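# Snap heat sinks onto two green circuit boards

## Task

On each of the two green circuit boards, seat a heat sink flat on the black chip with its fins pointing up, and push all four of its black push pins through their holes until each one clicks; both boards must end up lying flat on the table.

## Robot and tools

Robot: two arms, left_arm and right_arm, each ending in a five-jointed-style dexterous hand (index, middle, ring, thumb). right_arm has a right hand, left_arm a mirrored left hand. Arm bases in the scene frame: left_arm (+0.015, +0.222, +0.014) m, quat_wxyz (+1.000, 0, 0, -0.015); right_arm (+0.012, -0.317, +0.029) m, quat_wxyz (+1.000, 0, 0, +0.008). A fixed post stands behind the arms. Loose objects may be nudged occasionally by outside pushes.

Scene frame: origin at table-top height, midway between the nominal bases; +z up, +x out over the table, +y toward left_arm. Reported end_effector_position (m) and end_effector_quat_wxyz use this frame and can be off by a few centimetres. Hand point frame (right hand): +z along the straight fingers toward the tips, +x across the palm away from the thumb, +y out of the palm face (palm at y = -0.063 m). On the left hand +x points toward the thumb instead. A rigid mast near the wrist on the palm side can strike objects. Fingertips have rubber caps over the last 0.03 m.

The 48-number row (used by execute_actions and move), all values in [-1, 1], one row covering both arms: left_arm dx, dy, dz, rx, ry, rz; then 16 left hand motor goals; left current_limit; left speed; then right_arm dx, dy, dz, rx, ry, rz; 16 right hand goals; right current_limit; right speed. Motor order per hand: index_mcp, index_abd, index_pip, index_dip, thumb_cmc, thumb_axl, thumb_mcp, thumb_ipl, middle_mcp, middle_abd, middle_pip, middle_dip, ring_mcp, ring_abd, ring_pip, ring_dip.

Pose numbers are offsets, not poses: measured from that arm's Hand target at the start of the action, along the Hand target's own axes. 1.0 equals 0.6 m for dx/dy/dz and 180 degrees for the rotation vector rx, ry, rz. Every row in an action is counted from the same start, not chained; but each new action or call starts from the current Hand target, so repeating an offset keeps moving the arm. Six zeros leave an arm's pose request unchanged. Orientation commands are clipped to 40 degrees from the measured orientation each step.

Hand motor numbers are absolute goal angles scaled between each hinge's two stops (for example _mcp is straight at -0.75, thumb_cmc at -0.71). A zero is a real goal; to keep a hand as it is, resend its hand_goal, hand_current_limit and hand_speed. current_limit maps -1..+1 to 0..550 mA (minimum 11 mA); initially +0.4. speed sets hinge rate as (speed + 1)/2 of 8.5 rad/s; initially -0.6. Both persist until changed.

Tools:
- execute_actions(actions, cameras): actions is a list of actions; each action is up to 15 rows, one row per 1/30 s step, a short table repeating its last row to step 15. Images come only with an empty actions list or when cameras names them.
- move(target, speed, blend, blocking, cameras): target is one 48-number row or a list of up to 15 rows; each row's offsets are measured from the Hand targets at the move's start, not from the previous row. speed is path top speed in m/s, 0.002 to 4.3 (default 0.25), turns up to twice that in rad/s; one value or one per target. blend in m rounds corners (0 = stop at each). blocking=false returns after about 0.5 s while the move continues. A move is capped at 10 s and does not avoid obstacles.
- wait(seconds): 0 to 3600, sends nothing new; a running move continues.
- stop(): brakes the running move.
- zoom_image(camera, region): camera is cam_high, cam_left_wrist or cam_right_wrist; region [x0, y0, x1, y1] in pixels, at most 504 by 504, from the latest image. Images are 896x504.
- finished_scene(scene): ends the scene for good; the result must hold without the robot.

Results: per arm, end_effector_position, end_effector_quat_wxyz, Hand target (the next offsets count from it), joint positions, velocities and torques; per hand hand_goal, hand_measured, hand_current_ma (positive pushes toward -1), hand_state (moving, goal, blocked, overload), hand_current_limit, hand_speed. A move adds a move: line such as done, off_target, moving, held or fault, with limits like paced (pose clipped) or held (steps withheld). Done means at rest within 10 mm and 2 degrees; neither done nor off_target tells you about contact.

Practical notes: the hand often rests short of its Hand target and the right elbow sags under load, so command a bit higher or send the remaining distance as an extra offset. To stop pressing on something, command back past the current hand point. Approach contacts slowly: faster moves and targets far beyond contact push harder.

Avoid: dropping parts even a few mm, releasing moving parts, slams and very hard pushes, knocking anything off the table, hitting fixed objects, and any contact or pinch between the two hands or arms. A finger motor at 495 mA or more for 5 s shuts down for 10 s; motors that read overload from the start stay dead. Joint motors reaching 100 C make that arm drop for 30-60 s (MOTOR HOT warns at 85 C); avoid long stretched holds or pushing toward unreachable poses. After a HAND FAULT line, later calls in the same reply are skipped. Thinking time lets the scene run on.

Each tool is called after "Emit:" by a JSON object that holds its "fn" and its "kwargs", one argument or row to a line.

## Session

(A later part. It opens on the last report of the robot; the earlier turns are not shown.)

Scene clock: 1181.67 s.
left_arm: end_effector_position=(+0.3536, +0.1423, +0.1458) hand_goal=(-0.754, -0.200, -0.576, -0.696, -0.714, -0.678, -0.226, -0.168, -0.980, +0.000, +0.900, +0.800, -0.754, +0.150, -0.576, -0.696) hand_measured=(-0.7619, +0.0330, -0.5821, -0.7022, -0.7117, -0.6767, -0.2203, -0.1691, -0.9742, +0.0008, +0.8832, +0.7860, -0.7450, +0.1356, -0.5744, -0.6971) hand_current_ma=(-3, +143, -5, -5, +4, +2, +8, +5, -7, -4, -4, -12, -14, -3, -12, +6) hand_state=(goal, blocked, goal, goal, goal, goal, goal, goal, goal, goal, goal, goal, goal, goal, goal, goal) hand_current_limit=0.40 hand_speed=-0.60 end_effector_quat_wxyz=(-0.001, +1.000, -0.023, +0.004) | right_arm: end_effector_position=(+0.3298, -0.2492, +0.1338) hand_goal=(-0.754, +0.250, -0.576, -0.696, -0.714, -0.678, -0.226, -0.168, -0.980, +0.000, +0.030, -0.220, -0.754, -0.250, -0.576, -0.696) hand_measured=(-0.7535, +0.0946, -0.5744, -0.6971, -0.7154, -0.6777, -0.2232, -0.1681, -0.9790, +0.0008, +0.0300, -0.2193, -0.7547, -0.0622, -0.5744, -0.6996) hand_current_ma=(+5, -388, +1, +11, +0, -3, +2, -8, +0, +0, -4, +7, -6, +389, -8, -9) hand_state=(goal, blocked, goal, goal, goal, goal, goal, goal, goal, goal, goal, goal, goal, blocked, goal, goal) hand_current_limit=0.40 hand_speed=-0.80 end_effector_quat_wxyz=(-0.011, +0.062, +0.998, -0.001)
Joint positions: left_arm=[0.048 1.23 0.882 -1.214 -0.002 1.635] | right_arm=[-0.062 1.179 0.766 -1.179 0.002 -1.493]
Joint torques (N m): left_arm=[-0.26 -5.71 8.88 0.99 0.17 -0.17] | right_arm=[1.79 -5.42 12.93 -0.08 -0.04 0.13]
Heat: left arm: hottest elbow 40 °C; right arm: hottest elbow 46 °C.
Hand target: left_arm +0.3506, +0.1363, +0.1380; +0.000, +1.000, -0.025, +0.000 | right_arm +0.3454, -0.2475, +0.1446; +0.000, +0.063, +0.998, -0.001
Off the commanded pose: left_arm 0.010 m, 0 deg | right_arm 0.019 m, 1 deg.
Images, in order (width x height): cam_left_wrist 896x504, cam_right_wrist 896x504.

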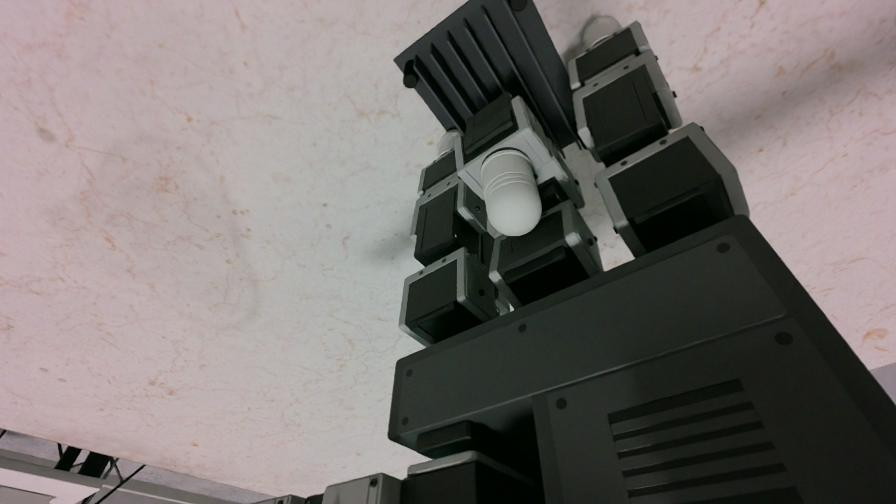

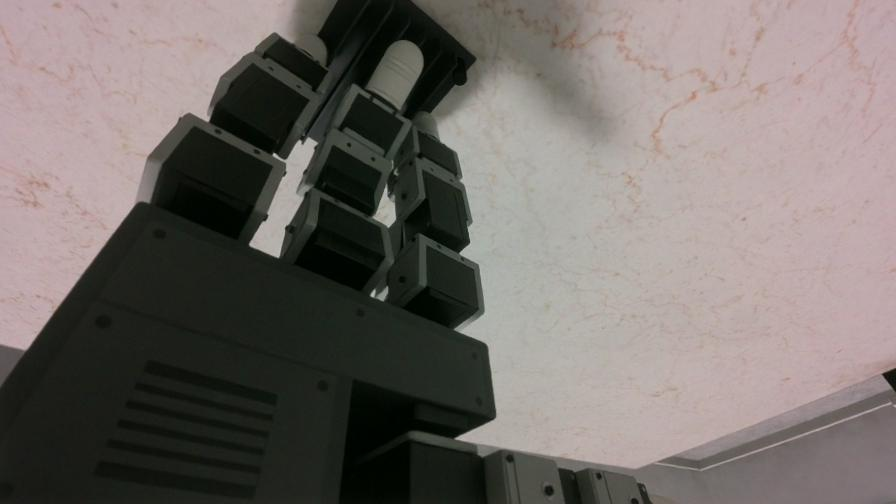

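Emit:
{"fn": "execute_actions", "kwargs": {
  "actions": [
    [[0,0,0,0,0,0,-0.754,-0.5,-0.576,-0.696,-0.714,-0.678,-0.226,-0.168,-0.98,0,0.9,0.8,-0.754,0.1,-0.576,-0.696,0.4,-0.6,0,0,0,0,0,0,-0.754,0.25,-0.576,-0.696,-0.714,-0.678,-0.226,-0.168,-0.98,0,-0.04,-0.22,-0.754,-0.25,-0.576,-0.696,0.4,-0.8]],
    [[0,0,0,0,0,0,-0.754,-0.5,-0.576,-0.696,-0.714,-0.678,-0.226,-0.168,-0.98,0,0.9,0.8,-0.754,0.1,-0.576,-0.696,0.4,-0.6,0,0,0,0,0,0,-0.754,0.25,-0.576,-0.696,-0.714,-0.678,-0.226,-0.168,-0.98,0,-0.04,-0.22,-0.754,-0.25,-0.576,-0.696,0.4,-0.8]]
  ],
  "cameras": ["cam_right_wrist","cam_left_wrist"]
}}

Scene clock: 1196.67 s.
left_arm: end_effector_position=(+0.3490, +0.1421, +0.1405) hand_goal=(-0.754, -0.500, -0.576, -0.696, -0.714, -0.678, -0.226, -0.168, -0.980, +0.000, +0.900, +0.800, -0.754, +0.100, -0.576, -0.696) hand_measured=(-0.7547, -0.4871, -0.5770, -0.6958, -0.7104, -0.6777, -0.2203, -0.1672, -0.9754, +0.0023, +0.8832, +0.7847, -0.7450, +0.1033, -0.5757, -0.6983) hand_current_ma=(-12, +13, -1, -11, +7, -3, +2, +4, +1, +1, -7, -16, +3, -6, +2, +14) hand_state=(goal, goal, goal, goal, goal, goal, goal, goal, goal, goal, goal, goal, goal, goal, goal, goal) hand_current_limit=0.40 hand_speed=-0.60 end_effector_quat_wxyz=(-0.001, +1.000, -0.022, -0.001) | right_arm: end_effector_position=(+0.3298, -0.2492, +0.1338) hand_goal=(-0.754, +0.250, -0.576, -0.696, -0.714, -0.678, -0.226, -0.168, -0.980, +0.000, -0.040, -0.220, -0.754, -0.250, -0.576, -0.696) hand_measured=(-0.7535, +0.0946, -0.5757, -0.6971, -0.7167, -0.6767, -0.2232, -0.1681, -0.9790, -0.0007, -0.0393, -0.2231, -0.7547, -0.0622, -0.5744, -0.6996) hand_current_ma=(+3, -384, -8, +4, -2, -9, +4, -3, -7, +0, -5, -15, -3, +382, -3, -14) hand_state=(goal, blocked, goal, goal, goal, goal, goal, goal, goal, goal, goal, goal, goal, blocked, goal, goal) hand_current_limit=0.40 hand_speed=-0.80 end_effector_quat_wxyz=(-0.011, +0.062, +0.998, -0.001)
Joint positions: left_arm=[0.048 1.229 0.867 -1.21 -0.002 1.634] | right_arm=[-0.062 1.179 0.766 -1.179 0.002 -1.493]
Joint torques (N m): left_arm=[-0.44 -6.89 10.18 0.66 0.14 -0.17] | right_arm=[1.67 -5.36 12.93 -0.06 -0.04 0.13]
Heat: left arm: hottest elbow 40 °C; right arm: hottest elbow 46 °C.
Hand target: left_arm +0.3507, +0.1363, +0.1380; +0.000, +1.000, -0.025, +0.000 | right_arm +0.3454, -0.2475, +0.1446; +0.000, +0.063, +0.998, -0.001
Off the commanded pose: left_arm 0.006 m, 0 deg | right_arm 0.019 m, 1 deg.
Images, in order (width x height): cam_left_wrist 896x504, cam_right_wrist 896x504.

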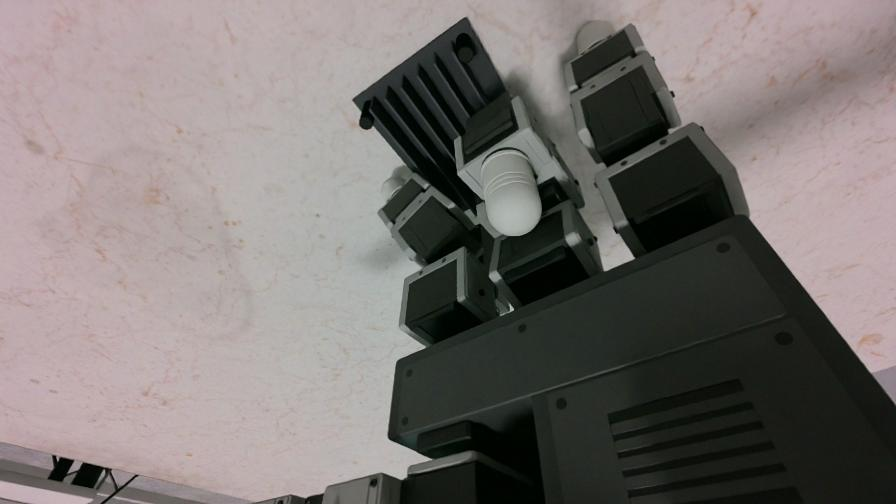

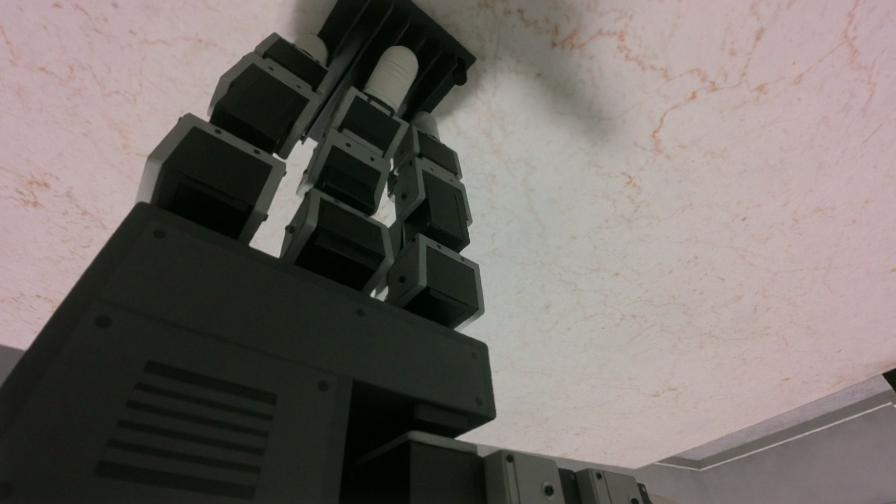

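Emit:
{"fn": "zoom_image", "kwargs": {
  "camera": "cam_left_wrist",
  "region": [340, 0, 660, 220]
}}

Scaled by 1.575 from the camera's image (finer frame: 1280x720).

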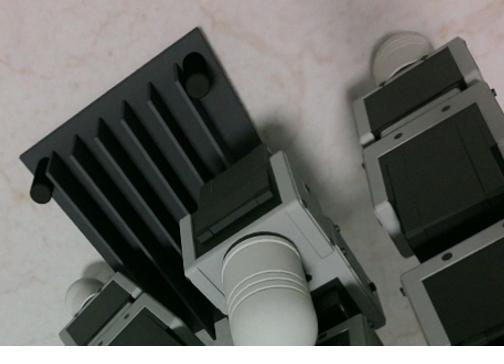

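Emit:
{"fn": "execute_actions", "kwargs": {
  "actions": [
    [[0,0,0,0,0,0,-0.754,-0.3,-0.576,-0.696,-0.714,-0.678,-0.226,-0.168,-0.98,0,0.9,0.8,-0.754,0.3,-0.576,-0.696,0.4,-0.6,0,0,0,0,0,0,-0.754,0.25,-0.576,-0.696,-0.714,-0.678,-0.226,-0.168,-0.98,0,-0.06,-0.34,-0.754,-0.25,-0.576,-0.696,0.4,-0.8]],
    [[0,0,0,0,0,0,-0.754,-0.3,-0.576,-0.696,-0.714,-0.678,-0.226,-0.168,-0.98,0,0.9,0.8,-0.754,0.3,-0.576,-0.696,0.4,-0.6,0,0,0,0,0,0,-0.754,0.25,-0.576,-0.696,-0.714,-0.678,-0.226,-0.168,-0.98,0,-0.06,-0.34,-0.754,-0.25,-0.576,-0.696,0.4,-0.8]]
  ],
  "cameras": ["cam_high"]
}}

Emit:
{"fn": "zoom_image", "kwargs": {
  "camera": "cam_high",
  "region": [250, 170, 600, 290]
}}

Scene clock: 1230.93 s.
left_arm: end_effector_position=(+0.3500, +0.1420, +0.1405) hand_goal=(-0.754, -0.300, -0.576, -0.696, -0.714, -0.678, -0.226, -0.168, -0.980, +0.000, +0.900, +0.800, -0.754, +0.300, -0.576, -0.696) hand_measured=(-0.7559, -0.3596, -0.5757, -0.6971, -0.7104, -0.6777, -0.2203, -0.1672, -0.9754, +0.0008, +0.8820, +0.7860, -0.7462, +0.2865, -0.5744, -0.6971) hand_current_ma=(+0, -20, -4, -7, +13, +5, +5, +0, -1, -8, +3, -10, -8, -7, +1, +10) hand_state=(goal, blocked, goal, goal, goal, goal, goal, goal, goal, goal, goal, goal, goal, goal, goal, goal) hand_current_limit=0.40 hand_speed=-0.60 end_effector_quat_wxyz=(-0.001, +1.000, -0.023, +0.001) | right_arm: end_effector_position=(+0.3300, -0.2492, +0.1340) hand_goal=(-0.754, +0.250, -0.576, -0.696, -0.714, -0.678, -0.226, -0.168, -0.980, +0.000, -0.060, -0.340, -0.754, -0.250, -0.576, -0.696) hand_measured=(-0.7535, +0.0946, -0.5744, -0.6971, -0.7154, -0.6777, -0.2232, -0.1681, -0.9766, +0.0008, -0.0534, -0.3301, -0.7547, -0.0622, -0.5744, -0.6996) hand_current_ma=(-1, -383, +2, -1, +2, -3, +4, -7, +16, -2, +17, +37, -5, +388, -3, -15) hand_state=(goal, blocked, goal, goal, goal, goal, goal, goal, goal, goal, goal, goal, goal, blocked, goal, goal) hand_current_limit=0.40 hand_speed=-0.80 end_effector_quat_wxyz=(-0.010, +0.062, +0.998, -0.001)
Joint positions: left_arm=[0.047 1.229 0.867 -1.206 -0.002 1.634] | right_arm=[-0.062 1.179 0.767 -1.179 0.002 -1.493]
Joint torques (N m): left_arm=[-0.56 -6.65 10.35 0.58 0.26 -0.21] | right_arm=[1.67 -5.36 12.88 -0.06 -0.03 0.14]
Heat: left arm: hottest elbow 42 °C; right arm: hottest elbow 46 °C.
Hand target: left_arm +0.3507, +0.1362, +0.1380; +0.000, +1.000, -0.025, +0.001 | right_arm +0.3455, -0.2475, +0.1447; +0.000, +0.063, +0.998, -0.001
Off the commanded pose: left_arm 0.006 m, 0 deg | right_arm 0.019 m, 1 deg.

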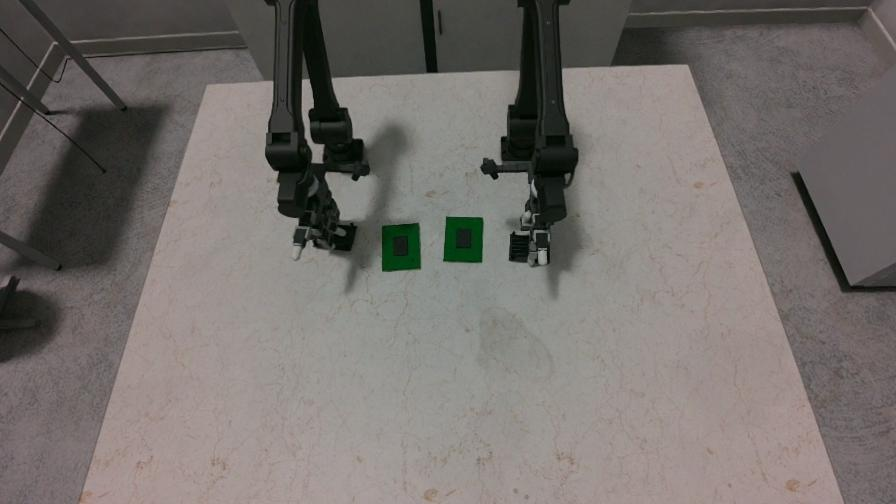

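Scaled by 1.440 from the camera's image (finer frame: 1280x720).

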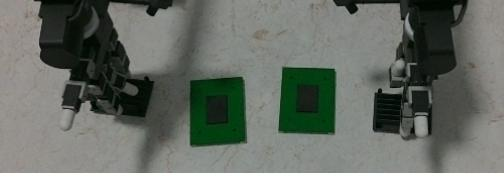

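Emit:
{"fn": "move", "kwargs": {
  "target": [0,0,0,0,0,0,-0.754,-0.3,-0.576,-0.696,-0.714,-0.678,-0.226,-0.168,-0.98,0,0.9,0.8,-0.754,0.3,-0.576,-0.696,0.4,-0.6,0,0,-0.04,0,0,0,-0.754,0.25,-0.576,-0.696,-0.714,-0.678,-0.226,-0.168,-0.98,0,-0.07,-0.36,-0.754,-0.25,-0.576,-0.696,0.4,-0.8],
  "speed": 0.04,
  "cameras": ["cam_right_wrist","cam_left_wrist"]
}}

Scene clock: 1263.83 s.
left_arm: end_effector_position=(+0.3500, +0.1420, +0.1405) hand_goal=(-0.754, -0.300, -0.576, -0.696, -0.714, -0.678, -0.226, -0.168, -0.980, +0.000, +0.900, +0.800, -0.754, +0.300, -0.576, -0.696) hand_measured=(-0.7547, -0.3626, -0.5757, -0.6958, -0.7104, -0.6767, -0.2193, -0.1681, -0.9742, +0.0008, +0.8832, +0.7860, -0.7462, +0.2880, -0.5744, -0.6983) hand_current_ma=(-6, -7, +7, -8, +14, +0, -1, +13, -2, -4, -7, -14, +2, -5, -4, +5) hand_state=(goal, blocked, goal, goal, goal, goal, goal, goal, goal, goal, goal, goal, goal, goal, goal, goal) hand_current_limit=0.40 hand_speed=-0.60 end_effector_quat_wxyz=(-0.001, +1.000, -0.023, +0.001) | right_arm: end_effector_position=(+0.3329, -0.2493, +0.1527) hand_goal=(-0.754, +0.250, -0.576, -0.696, -0.714, -0.678, -0.226, -0.168, -0.980, +0.000, -0.070, -0.360, -0.754, -0.250, -0.576, -0.696) hand_measured=(-0.7535, +0.1693, -0.5731, -0.6971, -0.7154, -0.6777, -0.2232, -0.1681, -0.9742, +0.0081, -0.0688, -0.3569, -0.7547, -0.1560, -0.5744, -0.6971) hand_current_ma=(+2, -219, +5, +7, +8, -9, +1, -1, +21, +21, +4, +10, -5, +267, +5, -11) hand_state=(goal, blocked, goal, goal, goal, goal, goal, goal, goal, goal, goal, goal, goal, blocked, goal, goal) hand_current_limit=0.40 hand_speed=-0.80 end_effector_quat_wxyz=(-0.016, +0.062, +0.998, -0.001)
Joint positions: left_arm=[0.047 1.229 0.867 -1.206 -0.002 1.634] | right_arm=[-0.062 1.174 0.816 -1.246 0.001 -1.493]
Joint torques (N m): left_arm=[0.5 -6.65 10.4 0.87 0.18 -0.13] | right_arm=[1.73 -7.12 12.86 -0.29 -0.04 0.13]
Heat: left arm: hottest elbow 42 °C; right arm: hottest elbow 47 °C.
Hand target: left_arm +0.3507, +0.1362, +0.1380; +0.000, +1.000, -0.025, +0.001 | right_arm +0.3454, -0.2475, +0.1687; +0.000, +0.063, +0.998, +0.000
Off the commanded pose: left_arm 0.006 m, 0 deg | right_arm 0.020 m, 2 deg.
move: off_target (right_arm)
Images, in order (width x height): cam_left_wrist 896x504, cam_right_wrist 896x504.

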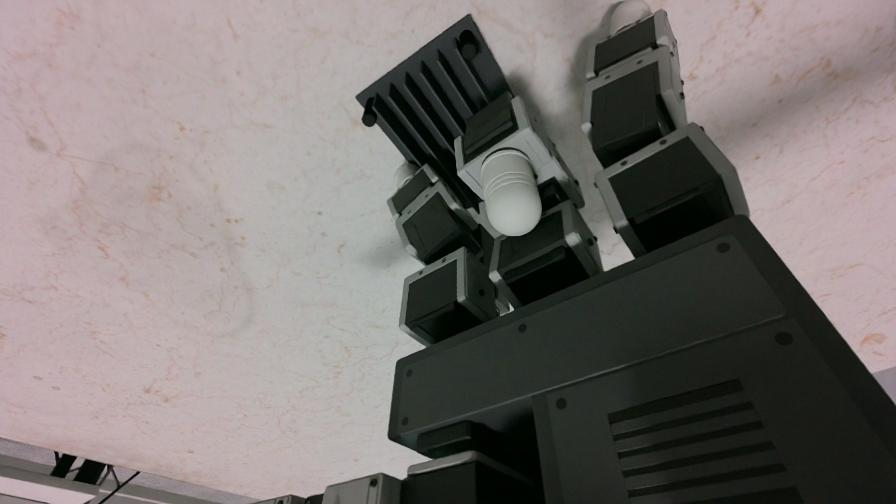

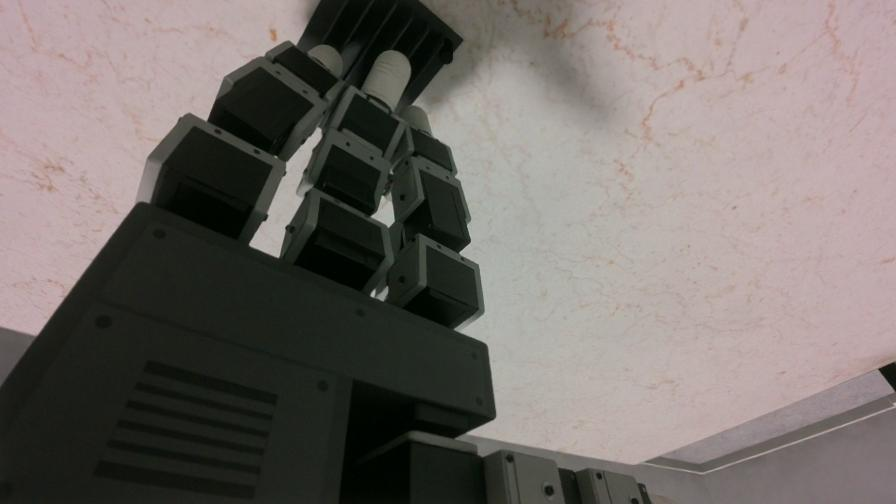

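Emit:
{"fn": "zoom_image", "kwargs": {
  "camera": "cam_right_wrist",
  "region": [230, 0, 520, 180]
}}

Emit:
{"fn": "execute_actions", "kwargs": {
  "actions": [],
  "cameras": ["cam_high"]
}}

Emit:
{"fn": "zoom_image", "kwargs": {
  "camera": "cam_high",
  "region": [260, 190, 420, 290]
}}

Scaled by 1.738 from the camera's image (finer frame: 1280x720).

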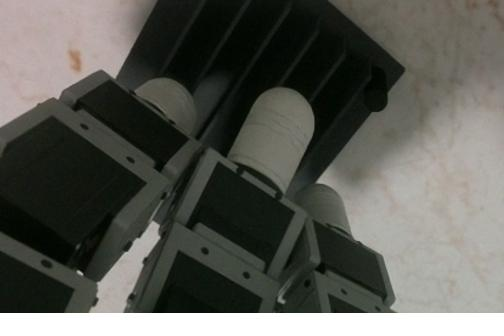

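Scene clock: 1276.40 s.
left_arm: end_effector_position=(+0.3500, +0.1420, +0.1405) hand_goal=(-0.754, -0.300, -0.576, -0.696, -0.714, -0.678, -0.226, -0.168, -0.980, +0.000, +0.900, +0.800, -0.754, +0.300, -0.576, -0.696) hand_measured=(-0.7547, -0.3611, -0.5744, -0.6958, -0.7117, -0.6767, -0.2193, -0.1662, -0.9754, +0.0023, +0.8820, +0.7860, -0.7450, +0.2880, -0.5757, -0.6971) hand_current_ma=(-10, -17, -4, -8, +4, +2, -2, +3, -2, -5, -5, -10, -1, -7, -1, +0) hand_state=(goal, blocked, goal, goal, goal, goal, goal, goal, goal, goal, goal, goal, goal, goal, goal, goal) hand_current_limit=0.40 hand_speed=-0.60 end_effector_quat_wxyz=(-0.001, +1.000, -0.023, +0.001) | right_arm: end_effector_position=(+0.3328, -0.2493, +0.1527) hand_goal=(-0.754, +0.250, -0.576, -0.696, -0.714, -0.678, -0.226, -0.168, -0.980, +0.000, -0.070, -0.360, -0.754, -0.250, -0.576, -0.696) hand_measured=(-0.7535, +0.1693, -0.5731, -0.6971, -0.7154, -0.6777, -0.2232, -0.1672, -0.9742, +0.0081, -0.0701, -0.3569, -0.7547, -0.1560, -0.5757, -0.6971) hand_current_ma=(+1, -227, +7, +8, -2, -9, +3, -10, +16, +26, -9, +18, -5, +265, -6, -6) hand_state=(goal, blocked, goal, goal, goal, goal, goal, goal, goal, goal, goal, goal, goal, blocked, goal, goal) hand_current_limit=0.40 hand_speed=-0.80 end_effector_quat_wxyz=(-0.016, +0.062, +0.998, -0.001)
Joint positions: left_arm=[0.047 1.229 0.867 -1.206 -0.002 1.634] | right_arm=[-0.062 1.174 0.816 -1.246 0.001 -1.493]
Joint velocities: within noise
Joint torques (N m): left_arm=[-0.85 -6.48 10.39 0.75 0.19 -0.21] | right_arm=[1.73 -7.06 12.85 -0.28 -0.02 0.14]
Motor temperatures (°C): left_arm=[26 28 42 28 25 27] | right_arm=[27 29 46 26 23 27]
Heat: left arm: hottest elbow 42 °C; right arm: hottest elbow 46 °C.
Hand target: left_arm +0.3507, +0.1362, +0.1380; +0.000, +1.000, -0.025, +0.001 | right_arm +0.3454, -0.2475, +0.1687; +0.000, +0.063, +0.998, +0.000
Off the commanded pose: left_arm 0.006 m, 0 deg | right_arm 0.020 m, 2 deg.
Images, in order (width x height): cam_high 896x504.

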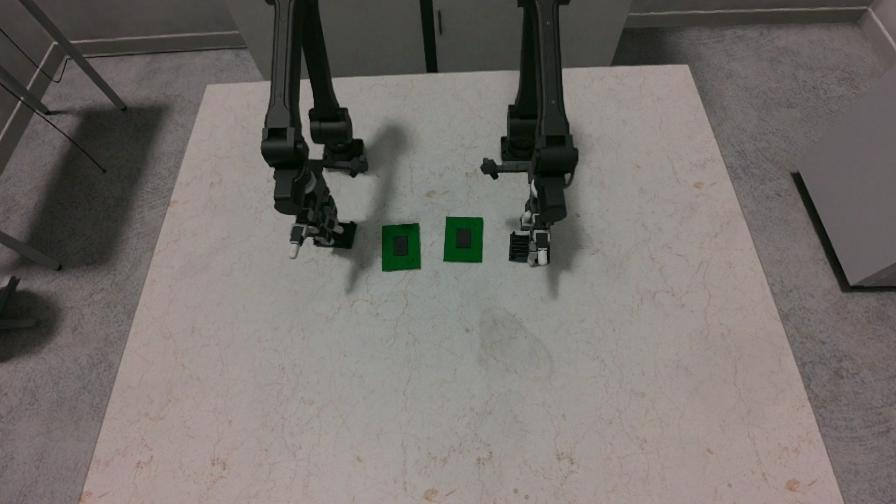

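Scaled by 3.150 from the camera's image (finer frame: 1280x720).

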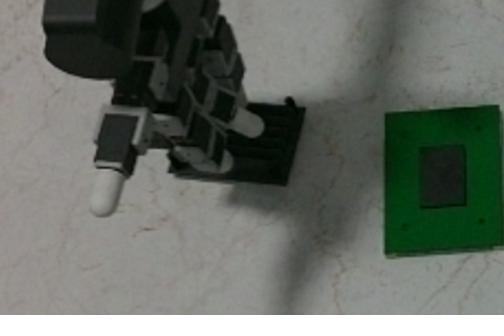

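Emit:
{"fn": "move", "kwargs": {
  "target": [
    [0,0,0,0,0,0,-0.754,-0.25,-0.576,-0.696,-0.714,-0.678,-0.226,-0.168,-0.98,0,0.9,0.8,-0.754,0.3,-0.576,-0.696,0.4,-0.6,0,0,0,0,0,0,-0.754,-0.15,-0.576,-0.696,-0.714,-0.678,-0.226,-0.168,-0.98,0,0.05,-0.1,-0.754,0.15,-0.576,-0.696,0.4,-0.7],
    [0,0,0,0,0,0,-0.754,-0.25,-0.576,-0.696,-0.714,-0.678,-0.226,-0.168,-0.98,0,0.9,0.8,-0.754,0.3,-0.576,-0.696,0.4,-0.6,0.02,0,0.08,0,0,0,-0.754,-0.15,-0.576,-0.696,-0.714,-0.678,-0.226,-0.168,-0.98,0,0.05,-0.1,-0.754,0.15,-0.576,-0.696,0.4,-0.7]
  ],
  "speed": 0.05,
  "cameras": ["cam_right_wrist"]
}}

Scene clock: 1327.50 s.
left_arm: end_effector_position=(+0.3506, +0.1420, +0.1406) hand_goal=(-0.754, -0.250, -0.576, -0.696, -0.714, -0.678, -0.226, -0.168, -0.980, +0.000, +0.900, +0.800, -0.754, +0.300, -0.576, -0.696) hand_measured=(-0.7547, -0.3494, -0.5770, -0.6958, -0.7104, -0.6767, -0.2203, -0.1672, -0.9766, +0.0008, +0.8845, +0.7860, -0.7450, +0.2880, -0.5757, -0.6983) hand_current_ma=(-1, -39, +5, -11, +14, +2, +3, +11, -6, -5, -10, -7, -7, -4, +1, +15) hand_state=(goal, blocked, goal, goal, goal, goal, goal, goal, goal, goal, goal, goal, goal, goal, goal, goal) hand_current_limit=0.40 hand_speed=-0.60 end_effector_quat_wxyz=(-0.001, +1.000, -0.023, +0.002) | right_arm: end_effector_position=(+0.3330, -0.2494, +0.1288) hand_goal=(-0.754, -0.150, -0.576, -0.696, -0.714, -0.678, -0.226, -0.168, -0.980, +0.000, +0.050, -0.100, -0.754, +0.150, -0.576, -0.696) hand_measured=(-0.7523, -0.1487, -0.5731, -0.6971, -0.7142, -0.6777, -0.2242, -0.1681, -0.9754, +0.0037, +0.0466, -0.1021, -0.7535, +0.1663, -0.5744, -0.6958) hand_current_ma=(+6, +4, +5, +0, +11, +0, +1, -7, +14, +14, -21, -6, -1, +48, +0, +10) hand_state=(goal, goal, goal, goal, goal, goal, goal, goal, goal, goal, goal, goal, goal, goal, goal, goal) hand_current_limit=0.40 hand_speed=-0.70 end_effector_quat_wxyz=(+0.004, +0.063, +0.998, -0.001)
Joint positions: left_arm=[0.047 1.229 0.867 -1.204 -0.002 1.634] | right_arm=[-0.062 1.174 0.745 -1.134 0.001 -1.49]
Joint torques (N m): left_arm=[-0.73 -7.65 10.35 0.79 0.28 -0.17] | right_arm=[2.08 -5.13 8.76 0.77 -0.01 0.15]
Heat: left arm: hottest elbow 43 °C; right arm: hottest elbow 45 °C.
Hand target: left_arm +0.3506, +0.1363, +0.1380; +0.000, +1.000, -0.025, +0.000 | right_arm +0.3336, -0.2460, +0.1207; +0.000, +0.063, +0.998, +0.000
Off the commanded pose: left_arm 0.006 m, 0 deg | right_arm 0.009 m, 0 deg.
move: done

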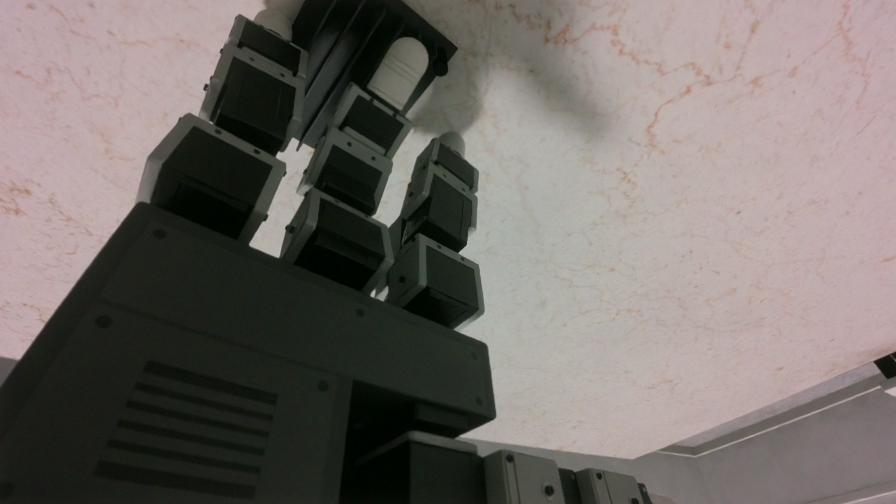

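Emit:
{"fn": "move", "kwargs": {
  "target": [
    [0,0,0,0,0,0,-0.754,-0.25,-0.576,-0.696,-0.714,-0.678,-0.226,-0.168,-0.98,0,0.9,0.8,-0.754,0.3,-0.576,-0.696,0.4,-0.6,0.0275,-0.0035,0,0,0,0,-0.754,-0.15,-0.576,-0.696,-0.714,-0.678,-0.226,-0.168,-0.98,0,0.05,-0.1,-0.754,0.2,-0.576,-0.696,0.4,-0.7],
    [0,0,0,0,0,0,-0.754,-0.25,-0.576,-0.696,-0.714,-0.678,-0.226,-0.168,-0.98,0,0.9,0.8,-0.754,0.3,-0.576,-0.696,0.4,-0.6,-0.0017,0,-0.0398,0,0,0,-0.754,-0.15,-0.576,-0.696,-0.714,-0.678,-0.226,-0.168,-0.98,0,0.05,-0.1,-0.754,0.15,-0.576,-0.696,0.4,-0.7]
  ],
  "speed": 0.05,
  "cameras": ["cam_right_wrist"]
}}

Scene clock: 1350.20 s.
left_arm: end_effector_position=(+0.3506, +0.1420, +0.1406) hand_goal=(-0.754, -0.250, -0.576, -0.696, -0.714, -0.678, -0.226, -0.168, -0.980, +0.000, +0.900, +0.800, -0.754, +0.300, -0.576, -0.696) hand_measured=(-0.7559, -0.3508, -0.5770, -0.6958, -0.7117, -0.6777, -0.2193, -0.1681, -0.9742, +0.0008, +0.8832, +0.7860, -0.7450, +0.2880, -0.5731, -0.6983) hand_current_ma=(-12, -31, +0, -4, +4, -2, +0, +10, -6, +0, -5, -11, -1, -5, +12, +6) hand_state=(goal, blocked, goal, goal, goal, goal, goal, goal, goal, goal, goal, goal, goal, goal, goal, goal) hand_current_limit=0.40 hand_speed=-0.60 end_effector_quat_wxyz=(-0.001, +1.000, -0.023, +0.002) | right_arm: end_effector_position=(+0.3219, -0.2489, +0.1344) hand_goal=(-0.754, -0.150, -0.576, -0.696, -0.714, -0.678, -0.226, -0.168, -0.980, +0.000, +0.050, -0.100, -0.754, +0.150, -0.576, -0.696) hand_measured=(-0.7535, -0.1487, -0.5744, -0.6971, -0.7142, -0.6777, -0.2232, -0.1672, -0.9742, +0.0008, +0.0454, -0.0995, -0.7535, +0.1502, -0.5744, -0.6958) hand_current_ma=(+0, +5, +2, +6, +12, -3, +4, +4, +13, +7, -16, +5, +2, -3, -5, -3) hand_state=(goal, goal, goal, goal, goal, goal, goal, goal, goal, goal, goal, goal, goal, goal, goal, goal) hand_current_limit=0.40 hand_speed=-0.70 end_effector_quat_wxyz=(-0.007, +0.063, +0.998, -0.001)
Joint positions: left_arm=[0.047 1.229 0.867 -1.204 -0.002 1.634] | right_arm=[-0.062 1.149 0.745 -1.181 0.001 -1.49]
Joint torques (N m): left_arm=[-0.15 -6.77 10.13 0.76 0.26 -0.17] | right_arm=[2.08 -5.07 12.66 -0.24 -0.02 0.14]
Heat: left arm: hottest elbow 43 °C; right arm: hottest elbow 45 °C.
Hand target: left_arm +0.3506, +0.1363, +0.1380; +0.000, +1.000, -0.025, +0.000 | right_arm +0.3345, -0.2461, +0.1445; +0.000, +0.063, +0.998, +0.000
Off the commanded pose: left_arm 0.006 m, 0 deg | right_arm 0.016 m, 1 deg.
move: off_target (right_arm); target 2's new numbers were sent with right_arm's hand 0.016 m and 1 deg from that target

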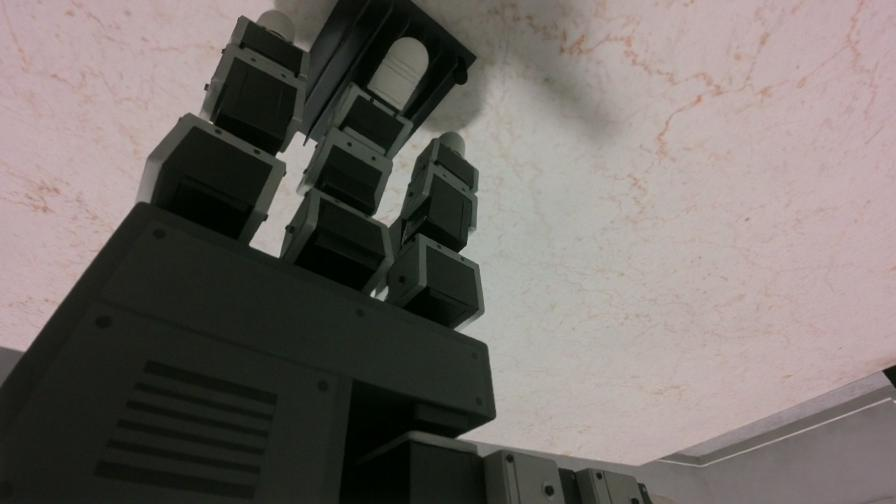

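Emit:
{"fn": "move", "kwargs": {
  "target": [0,0,0,0,0,0,-0.754,-0.25,-0.576,-0.696,-0.714,-0.678,-0.226,-0.168,-0.98,0,0.9,0.8,-0.754,0.3,-0.576,-0.696,0.4,-0.6,0,0,0,0,0,0,-0.754,0.35,-0.576,-0.696,-0.714,-0.678,-0.226,-0.168,-0.98,0,0.0,-0.22,-0.754,-0.35,-0.576,-0.696,0.6,-0.85],
  "cameras": ["cam_right_wrist"]
}}

Scene clock: 1355.83 s.
left_arm: end_effector_position=(+0.3506, +0.1420, +0.1406) hand_goal=(-0.754, -0.250, -0.576, -0.696, -0.714, -0.678, -0.226, -0.168, -0.980, +0.000, +0.900, +0.800, -0.754, +0.300, -0.576, -0.696) hand_measured=(-0.7547, -0.3494, -0.5757, -0.6958, -0.7104, -0.6767, -0.2203, -0.1681, -0.9742, +0.0008, +0.8832, +0.7860, -0.7462, +0.2865, -0.5744, -0.6983) hand_current_ma=(-5, -27, +4, -10, +18, -4, +2, +5, -5, -11, -5, -9, -5, -6, -6, +9) hand_state=(goal, blocked, goal, goal, goal, goal, goal, goal, goal, goal, goal, goal, goal, goal, goal, goal) hand_current_limit=0.40 hand_speed=-0.60 end_effector_quat_wxyz=(-0.001, +1.000, -0.023, +0.002) | right_arm: end_effector_position=(+0.3218, -0.2489, +0.1343) hand_goal=(-0.754, +0.350, -0.576, -0.696, -0.714, -0.678, -0.226, -0.168, -0.980, +0.000, +0.000, -0.220, -0.754, -0.350, -0.576, -0.696) hand_measured=(-0.7535, +0.0828, -0.5744, -0.6971, -0.7142, -0.6767, -0.2232, -0.1681, -0.9754, +0.0023, +0.0004, -0.2180, -0.7535, -0.0739, -0.5744, -0.6958) hand_current_ma=(-2, -416, +1, -3, +11, -11, +7, -10, +14, +11, -1, +9, -4, +444, -2, +2) hand_state=(goal, moving, goal, goal, goal, goal, goal, goal, goal, goal, goal, goal, goal, moving, goal, goal) hand_current_limit=0.60 hand_speed=-0.85 end_effector_quat_wxyz=(-0.007, +0.063, +0.998, -0.001)
Joint positions: left_arm=[0.047 1.229 0.867 -1.204 -0.002 1.634] | right_arm=[-0.062 1.149 0.745 -1.181 0.001 -1.49]
Joint torques (N m): left_arm=[-0.73 -6.07 10.35 0.54 0.11 -0.17] | right_arm=[1.96 -5.07 12.67 -0.23 -0.02 0.14]
Heat: left arm: hottest elbow 43 °C; right arm: hottest elbow 45 °C.
Hand target: left_arm +0.3506, +0.1363, +0.1380; +0.000, +1.000, -0.025, +0.000 | right_arm +0.3345, -0.2461, +0.1445; +0.000, +0.063, +0.998, +0.000
Off the commanded pose: left_arm 0.006 m, 0 deg | right_arm 0.016 m, 1 deg.
move: done

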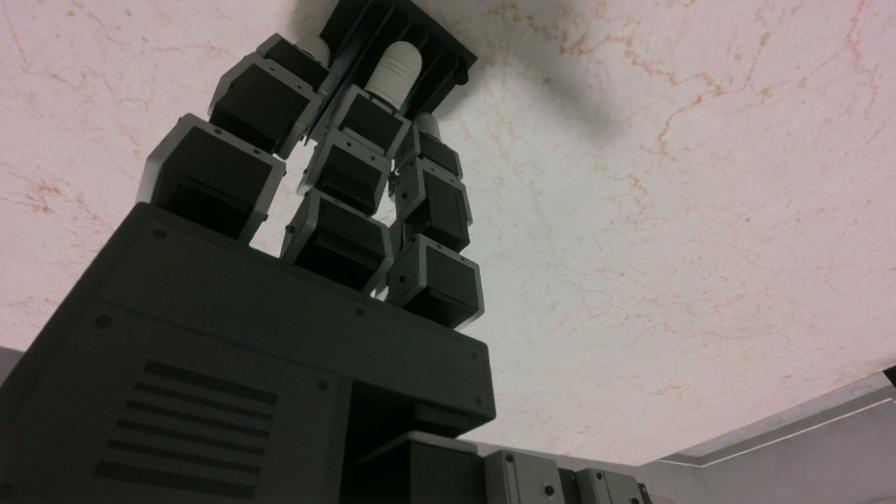

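Emit:
{"fn": "move", "kwargs": {
  "target": [0,0,0,0,0,0,-0.754,-0.25,-0.576,-0.696,-0.714,-0.678,-0.226,-0.168,-0.98,0,0.9,0.8,-0.754,0.3,-0.576,-0.696,0.4,-0.6,0,0,-0.035,0,0,0,-0.754,0.35,-0.576,-0.696,-0.714,-0.678,-0.226,-0.168,-0.98,0,0.0,-0.22,-0.754,-0.35,-0.576,-0.696,0.6,-0.85],
  "speed": 0.03,
  "cameras": ["cam_right_wrist", "cam_high"]
}}

Emit:
{"fn": "zoom_image", "kwargs": {
  "camera": "cam_high",
  "region": [260, 190, 420, 290]
}}

Scene clock: 1363.83 s.
left_arm: end_effector_position=(+0.3506, +0.1420, +0.1406) hand_goal=(-0.754, -0.250, -0.576, -0.696, -0.714, -0.678, -0.226, -0.168, -0.980, +0.000, +0.900, +0.800, -0.754, +0.300, -0.576, -0.696) hand_measured=(-0.7535, -0.3508, -0.5757, -0.6945, -0.7117, -0.6767, -0.2193, -0.1672, -0.9754, +0.0008, +0.8832, +0.7860, -0.7450, +0.2880, -0.5744, -0.6983) hand_current_ma=(-6, -39, +1, -6, +8, -2, +11, +10, -6, +1, -9, -12, -4, -7, +4, +10) hand_state=(goal, blocked, goal, goal, goal, goal, goal, goal, goal, goal, goal, goal, goal, goal, goal, goal) hand_current_limit=0.40 hand_speed=-0.60 end_effector_quat_wxyz=(-0.001, +1.000, -0.023, +0.002) | right_arm: end_effector_position=(+0.3216, -0.2489, +0.1504) hand_goal=(-0.754, +0.350, -0.576, -0.696, -0.714, -0.678, -0.226, -0.168, -0.980, +0.000, +0.000, -0.220, -0.754, -0.350, -0.576, -0.696) hand_measured=(-0.7535, +0.1854, -0.5731, -0.6983, -0.7142, -0.6777, -0.2232, -0.1681, -0.9754, +0.0198, +0.0081, -0.2180, -0.7535, -0.1530, -0.5744, -0.6996) hand_current_ma=(-1, -441, +8, +13, +9, +1, +6, -5, +14, +54, +32, +6, -3, +440, +0, -13) hand_state=(goal, blocked, goal, goal, goal, goal, goal, goal, goal, blocked, goal, goal, goal, blocked, goal, goal) hand_current_limit=0.60 hand_speed=-0.85 end_effector_quat_wxyz=(-0.017, +0.064, +0.998, -0.001)
Joint positions: left_arm=[0.047 1.229 0.867 -1.204 -0.002 1.634] | right_arm=[-0.062 1.144 0.788 -1.249 0.001 -1.489]
Joint torques (N m): left_arm=[0.32 -6.65 10.25 0.7 0.18 -0.1] | right_arm=[2.02 -6.3 12.72 -0.13 -0.03 0.13]
Heat: left arm: hottest elbow 43 °C; right arm: hottest elbow 46 °C.
Hand target: left_arm +0.3506, +0.1363, +0.1380; +0.000, +1.000, -0.025, +0.000 | right_arm +0.3345, -0.2461, +0.1655; +0.000, +0.063, +0.998, -0.001
Off the commanded pose: left_arm 0.006 m, 0 deg | right_arm 0.020 m, 2 deg.
move: off_target (right_arm)
Images, in order (width x height): cam_high 896x504, cam_right_wrist 896x504.

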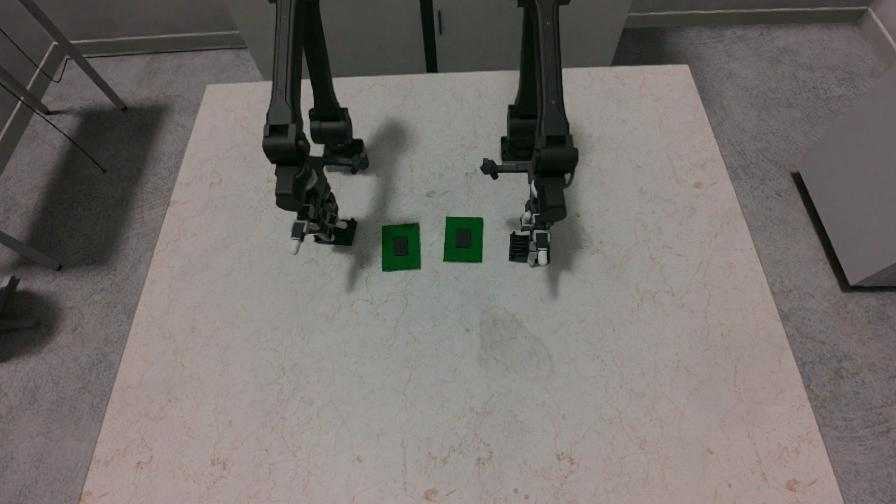

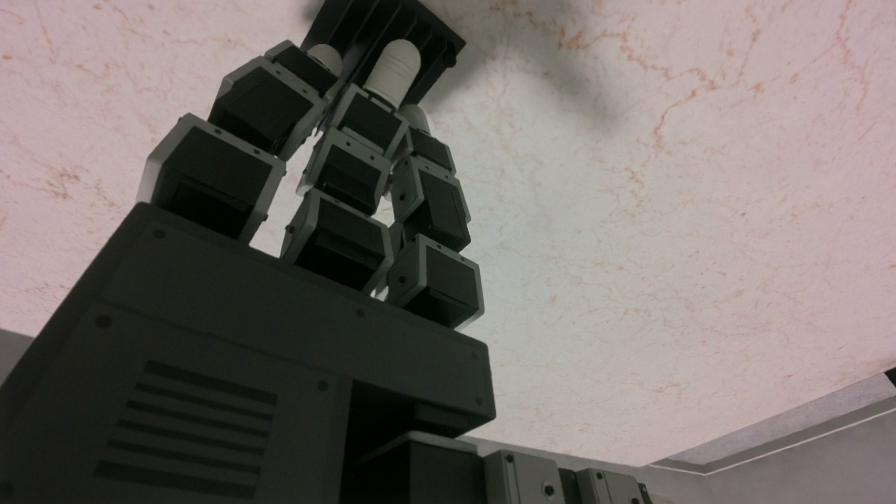

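Scaled by 3.150 from the camera's image (finer frame: 1280x720).

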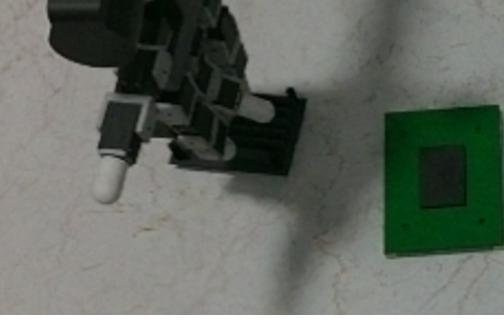

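Emit:
{"fn": "move", "kwargs": {
  "target": [
    [0,0,0,0,0,0,-0.754,-0.25,-0.576,-0.696,-0.714,-0.678,-0.226,-0.168,-0.98,0,0.9,0.8,-0.754,0.3,-0.576,-0.696,0.4,-0.6,0,0,-0.01,0,0,0,-0.754,-0.2,-0.576,-0.696,-0.714,-0.678,-0.226,-0.168,-0.98,0,0.2,0.0,-0.754,0.2,-0.576,-0.696,0.4,-0.6],
    [0,0,0,0,0,0,-0.754,-0.25,-0.576,-0.696,-0.714,-0.678,-0.226,-0.168,-0.98,0,0.9,0.8,-0.754,0.3,-0.576,-0.696,0.4,-0.6,0.02,0,0.0825,0,0,0,-0.754,-0.2,-0.576,-0.696,-0.714,-0.678,-0.226,-0.168,-0.98,0,0.2,0.0,-0.754,0.2,-0.576,-0.696,0.4,-0.85]
  ],
  "speed": 0.05,
  "cameras": ["cam_right_wrist"]
}}

Scene clock: 1436.73 s.
left_arm: end_effector_position=(+0.3506, +0.1420, +0.1406) hand_goal=(-0.754, -0.250, -0.576, -0.696, -0.714, -0.678, -0.226, -0.168, -0.980, +0.000, +0.900, +0.800, -0.754, +0.300, -0.576, -0.696) hand_measured=(-0.7547, -0.3494, -0.5770, -0.6958, -0.7117, -0.6777, -0.2193, -0.1672, -0.9754, +0.0023, +0.8820, +0.7847, -0.7462, +0.2880, -0.5731, -0.6971) hand_current_ma=(-9, -35, +2, -16, +9, +7, +4, +12, -2, +3, -4, -14, -5, +0, +6, +18) hand_state=(goal, blocked, goal, goal, goal, goal, goal, goal, goal, goal, goal, goal, goal, goal, goal, goal) hand_current_limit=0.40 hand_speed=-0.60 end_effector_quat_wxyz=(-0.001, +1.000, -0.023, +0.002) | right_arm: end_effector_position=(+0.3235, -0.2490, +0.1228) hand_goal=(-0.754, -0.200, -0.576, -0.696, -0.714, -0.678, -0.226, -0.168, -0.980, +0.000, +0.200, +0.000, -0.754, +0.200, -0.576, -0.696) hand_measured=(-0.7511, -0.1985, -0.5731, -0.6958, -0.7129, -0.6777, -0.2242, -0.1681, -0.9766, +0.0066, +0.1968, -0.0001, -0.7523, +0.1986, -0.5744, -0.6958) hand_current_ma=(+11, +1, +15, -1, +13, -8, +5, +1, -5, +23, -18, +4, +8, +3, -2, -1) hand_state=(goal, goal, goal, goal, goal, goal, goal, goal, goal, goal, goal, goal, goal, goal, goal, goal) hand_current_limit=0.40 hand_speed=-0.85 end_effector_quat_wxyz=(+0.005, +0.065, +0.998, -0.001)
Joint positions: left_arm=[0.047 1.229 0.867 -1.204 -0.002 1.634] | right_arm=[-0.062 1.151 0.711 -1.12 0.001 -1.486]
Joint torques (N m): left_arm=[0.03 -6.65 10.19 0.54 0.23 -0.16] | right_arm=[2.26 -4.84 8.84 0.57 -0.01 0.14]
Heat: left arm: hottest elbow 43 °C; right arm: hottest elbow 44 °C.
Hand target: left_arm +0.3506, +0.1363, +0.1380; +0.000, +1.000, -0.025, +0.000 | right_arm +0.3226, -0.2447, +0.1160; +0.000, +0.063, +0.998, -0.001
Off the commanded pose: left_arm 0.006 m, 0 deg | right_arm 0.008 m, 1 deg.
move: done

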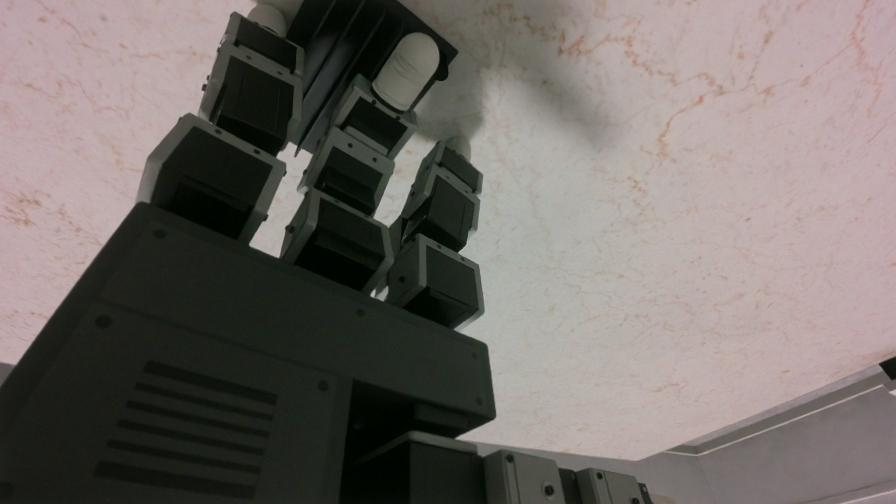

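Emit:
{"fn": "move", "kwargs": {
  "target": [0,0,0,0,0,0,-0.754,-0.25,-0.576,-0.696,-0.714,-0.678,-0.226,-0.168,-0.98,0,0.9,0.8,-0.754,0.3,-0.576,-0.696,0.4,-0.6,0,0,0,0,0,0,-0.754,0.35,-0.576,-0.696,-0.714,-0.678,-0.226,-0.168,-0.98,0,0.4,0.3,-0.754,-0.35,-0.576,-0.696,0.6,-0.8],
  "cameras": ["cam_right_wrist"]
}}

Scene clock: 1443.00 s.
left_arm: end_effector_position=(+0.3506, +0.1420, +0.1406) hand_goal=(-0.754, -0.250, -0.576, -0.696, -0.714, -0.678, -0.226, -0.168, -0.980, +0.000, +0.900, +0.800, -0.754, +0.300, -0.576, -0.696) hand_measured=(-0.7547, -0.3508, -0.5757, -0.6958, -0.7104, -0.6777, -0.2203, -0.1672, -0.9754, +0.0023, +0.8820, +0.7847, -0.7450, +0.2880, -0.5744, -0.6983) hand_current_ma=(-1, -34, +1, -5, +4, -5, +4, +5, -3, -4, -15, -15, -5, -4, -5, +8) hand_state=(goal, blocked, goal, goal, goal, goal, goal, goal, goal, goal, goal, goal, goal, goal, goal, goal) hand_current_limit=0.40 hand_speed=-0.60 end_effector_quat_wxyz=(-0.001, +1.000, -0.023, +0.002) | right_arm: end_effector_position=(+0.3233, -0.2490, +0.1222) hand_goal=(-0.754, +0.350, -0.576, -0.696, -0.714, -0.678, -0.226, -0.168, -0.980, +0.000, +0.400, +0.300, -0.754, -0.350, -0.576, -0.696) hand_measured=(-0.7511, -0.0300, -0.5744, -0.6958, -0.7117, -0.6777, -0.2232, -0.1681, -0.9778, +0.0066, +0.3931, +0.2980, -0.7523, +0.0565, -0.5757, -0.6958) hand_current_ma=(+14, -437, +4, +10, +20, +0, +6, -3, -5, +17, -33, -16, +6, +441, -1, -8) hand_state=(goal, blocked, goal, goal, goal, goal, goal, goal, goal, goal, goal, goal, goal, blocked, goal, goal) hand_current_limit=0.60 hand_speed=-0.80 end_effector_quat_wxyz=(+0.005, +0.065, +0.998, -0.001)
Joint positions: left_arm=[0.047 1.229 0.867 -1.204 -0.002 1.634] | right_arm=[-0.062 1.151 0.709 -1.118 0.001 -1.486]
Joint torques (N m): left_arm=[-0.91 -6.83 10.28 0.75 0.17 -0.16] | right_arm=[2.32 -4.95 8.92 0.53 0 0.14]
Heat: left arm: hottest elbow 43 °C; right arm: hottest elbow 44 °C.
Hand target: left_arm +0.3506, +0.1363, +0.1380; +0.000, +1.000, -0.025, +0.000 | right_arm +0.3226, -0.2447, +0.1160; +0.000, +0.063, +0.998, -0.001
Off the commanded pose: left_arm 0.006 m, 0 deg | right_arm 0.008 m, 1 deg.
move: done

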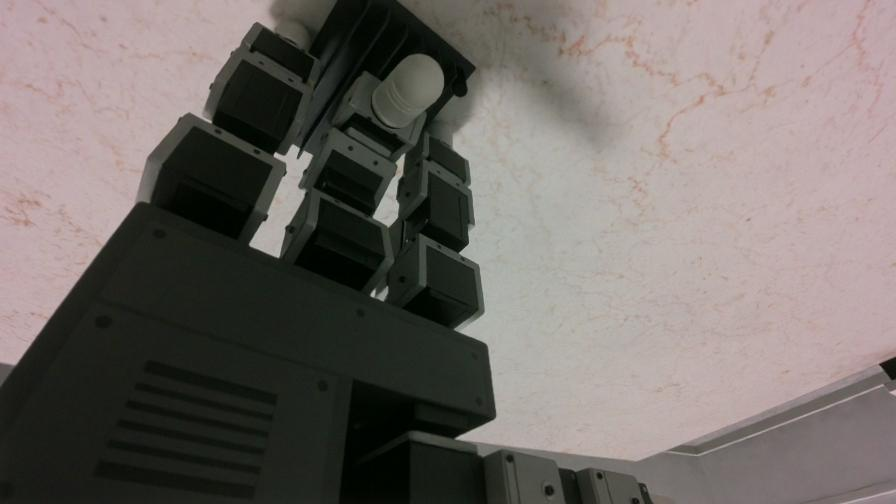

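Emit:
{"fn": "move", "kwargs": {
  "target": [0,0,0,0,0,0,-0.754,-0.25,-0.576,-0.696,-0.714,-0.678,-0.226,-0.168,-0.98,0,0.9,0.8,-0.754,0.3,-0.576,-0.696,0.4,-0.6,-0.02,0,-0.055,0,0,0,-0.754,0.35,-0.576,-0.696,-0.714,-0.678,-0.226,-0.168,-0.98,0,0.4,0.3,-0.754,-0.35,-0.576,-0.696,0.6,-0.8],
  "speed": 0.03,
  "cameras": ["cam_right_wrist","cam_high"]
}}

Emit:
{"fn": "zoom_image", "kwargs": {
  "camera": "cam_high",
  "region": [260, 190, 420, 290]
}}

Scene clock: 1452.43 s.
left_arm: end_effector_position=(+0.3506, +0.1420, +0.1406) hand_goal=(-0.754, -0.250, -0.576, -0.696, -0.714, -0.678, -0.226, -0.168, -0.980, +0.000, +0.900, +0.800, -0.754, +0.300, -0.576, -0.696) hand_measured=(-0.7547, -0.3508, -0.5757, -0.6958, -0.7104, -0.6777, -0.2193, -0.1681, -0.9754, +0.0023, +0.8832, +0.7860, -0.7450, +0.2865, -0.5744, -0.6983) hand_current_ma=(-4, -31, -4, -3, +10, +2, -2, +5, -2, -1, -1, -10, -8, -1, -5, +0) hand_state=(goal, blocked, goal, goal, goal, goal, goal, goal, goal, goal, goal, goal, goal, goal, goal, goal) hand_current_limit=0.40 hand_speed=-0.60 end_effector_quat_wxyz=(-0.001, +1.000, -0.023, +0.002) | right_arm: end_effector_position=(+0.3201, -0.2489, +0.1346) hand_goal=(-0.754, +0.350, -0.576, -0.696, -0.714, -0.678, -0.226, -0.168, -0.980, +0.000, +0.400, +0.300, -0.754, -0.350, -0.576, -0.696) hand_measured=(-0.7511, +0.1283, -0.5731, -0.6958, -0.7104, -0.6767, -0.2232, -0.1681, -0.9766, +0.0037, +0.3931, +0.2980, -0.7535, -0.0329, -0.5795, -0.6996) hand_current_ma=(+14, -441, +2, +7, +29, -2, -1, -2, +7, +12, -33, -10, -5, +440, -26, -14) hand_state=(goal, blocked, goal, goal, goal, goal, goal, goal, goal, goal, goal, goal, goal, blocked, goal, goal) hand_current_limit=0.60 hand_speed=-0.80 end_effector_quat_wxyz=(-0.013, +0.065, +0.998, -0.001)
Joint positions: left_arm=[0.047 1.229 0.867 -1.204 -0.002 1.634] | right_arm=[-0.062 1.151 0.748 -1.194 0.001 -1.486]
Joint torques (N m): left_arm=[-0.44 -6.48 10.13 0.8 0.24 -0.2] | right_arm=[2.08 -5.71 13.09 -0.29 -0.03 0.1]
Heat: left arm: hottest elbow 43 °C; right arm: hottest elbow 43 °C.
Hand target: left_arm +0.3506, +0.1363, +0.1380; +0.000, +1.000, -0.025, +0.000 | right_arm +0.3346, -0.2462, +0.1492; +0.000, +0.063, +0.998, -0.001
Off the commanded pose: left_arm 0.006 m, 0 deg | right_arm 0.021 m, 2 deg.
move: off_target (right_arm)
Images, in order (width x height): cam_high 896x504, cam_right_wrist 896x504.

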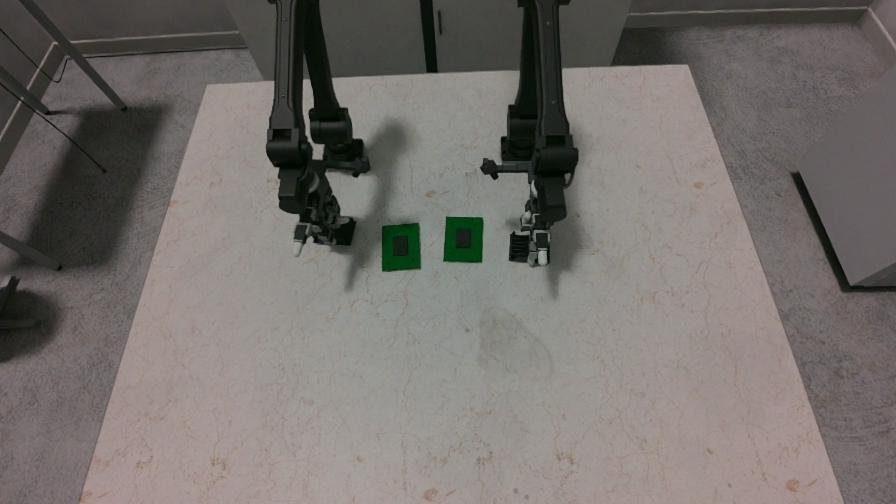

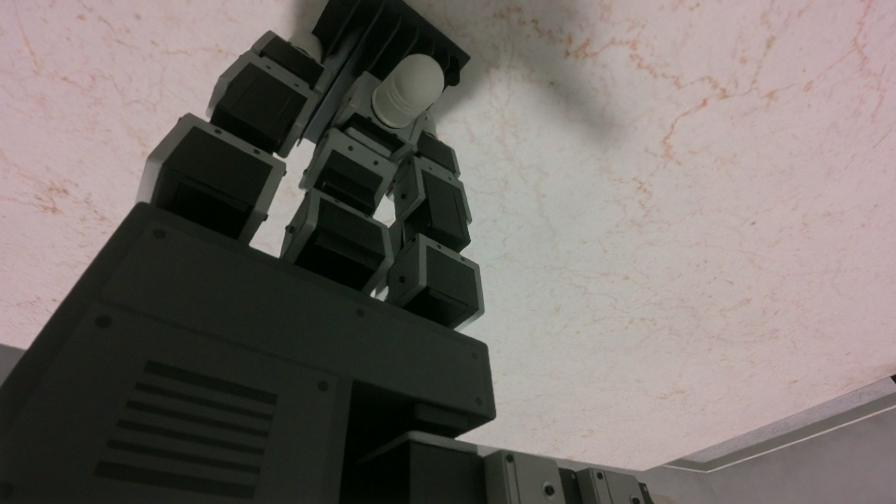

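Scaled by 3.150 from the camera's image (finer frame: 1280x720).

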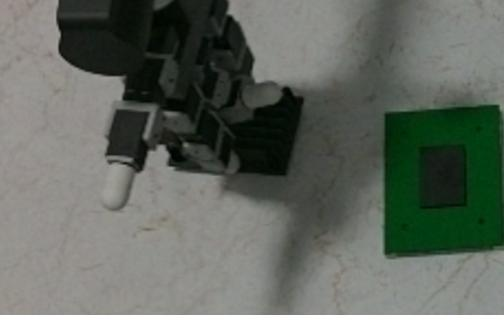

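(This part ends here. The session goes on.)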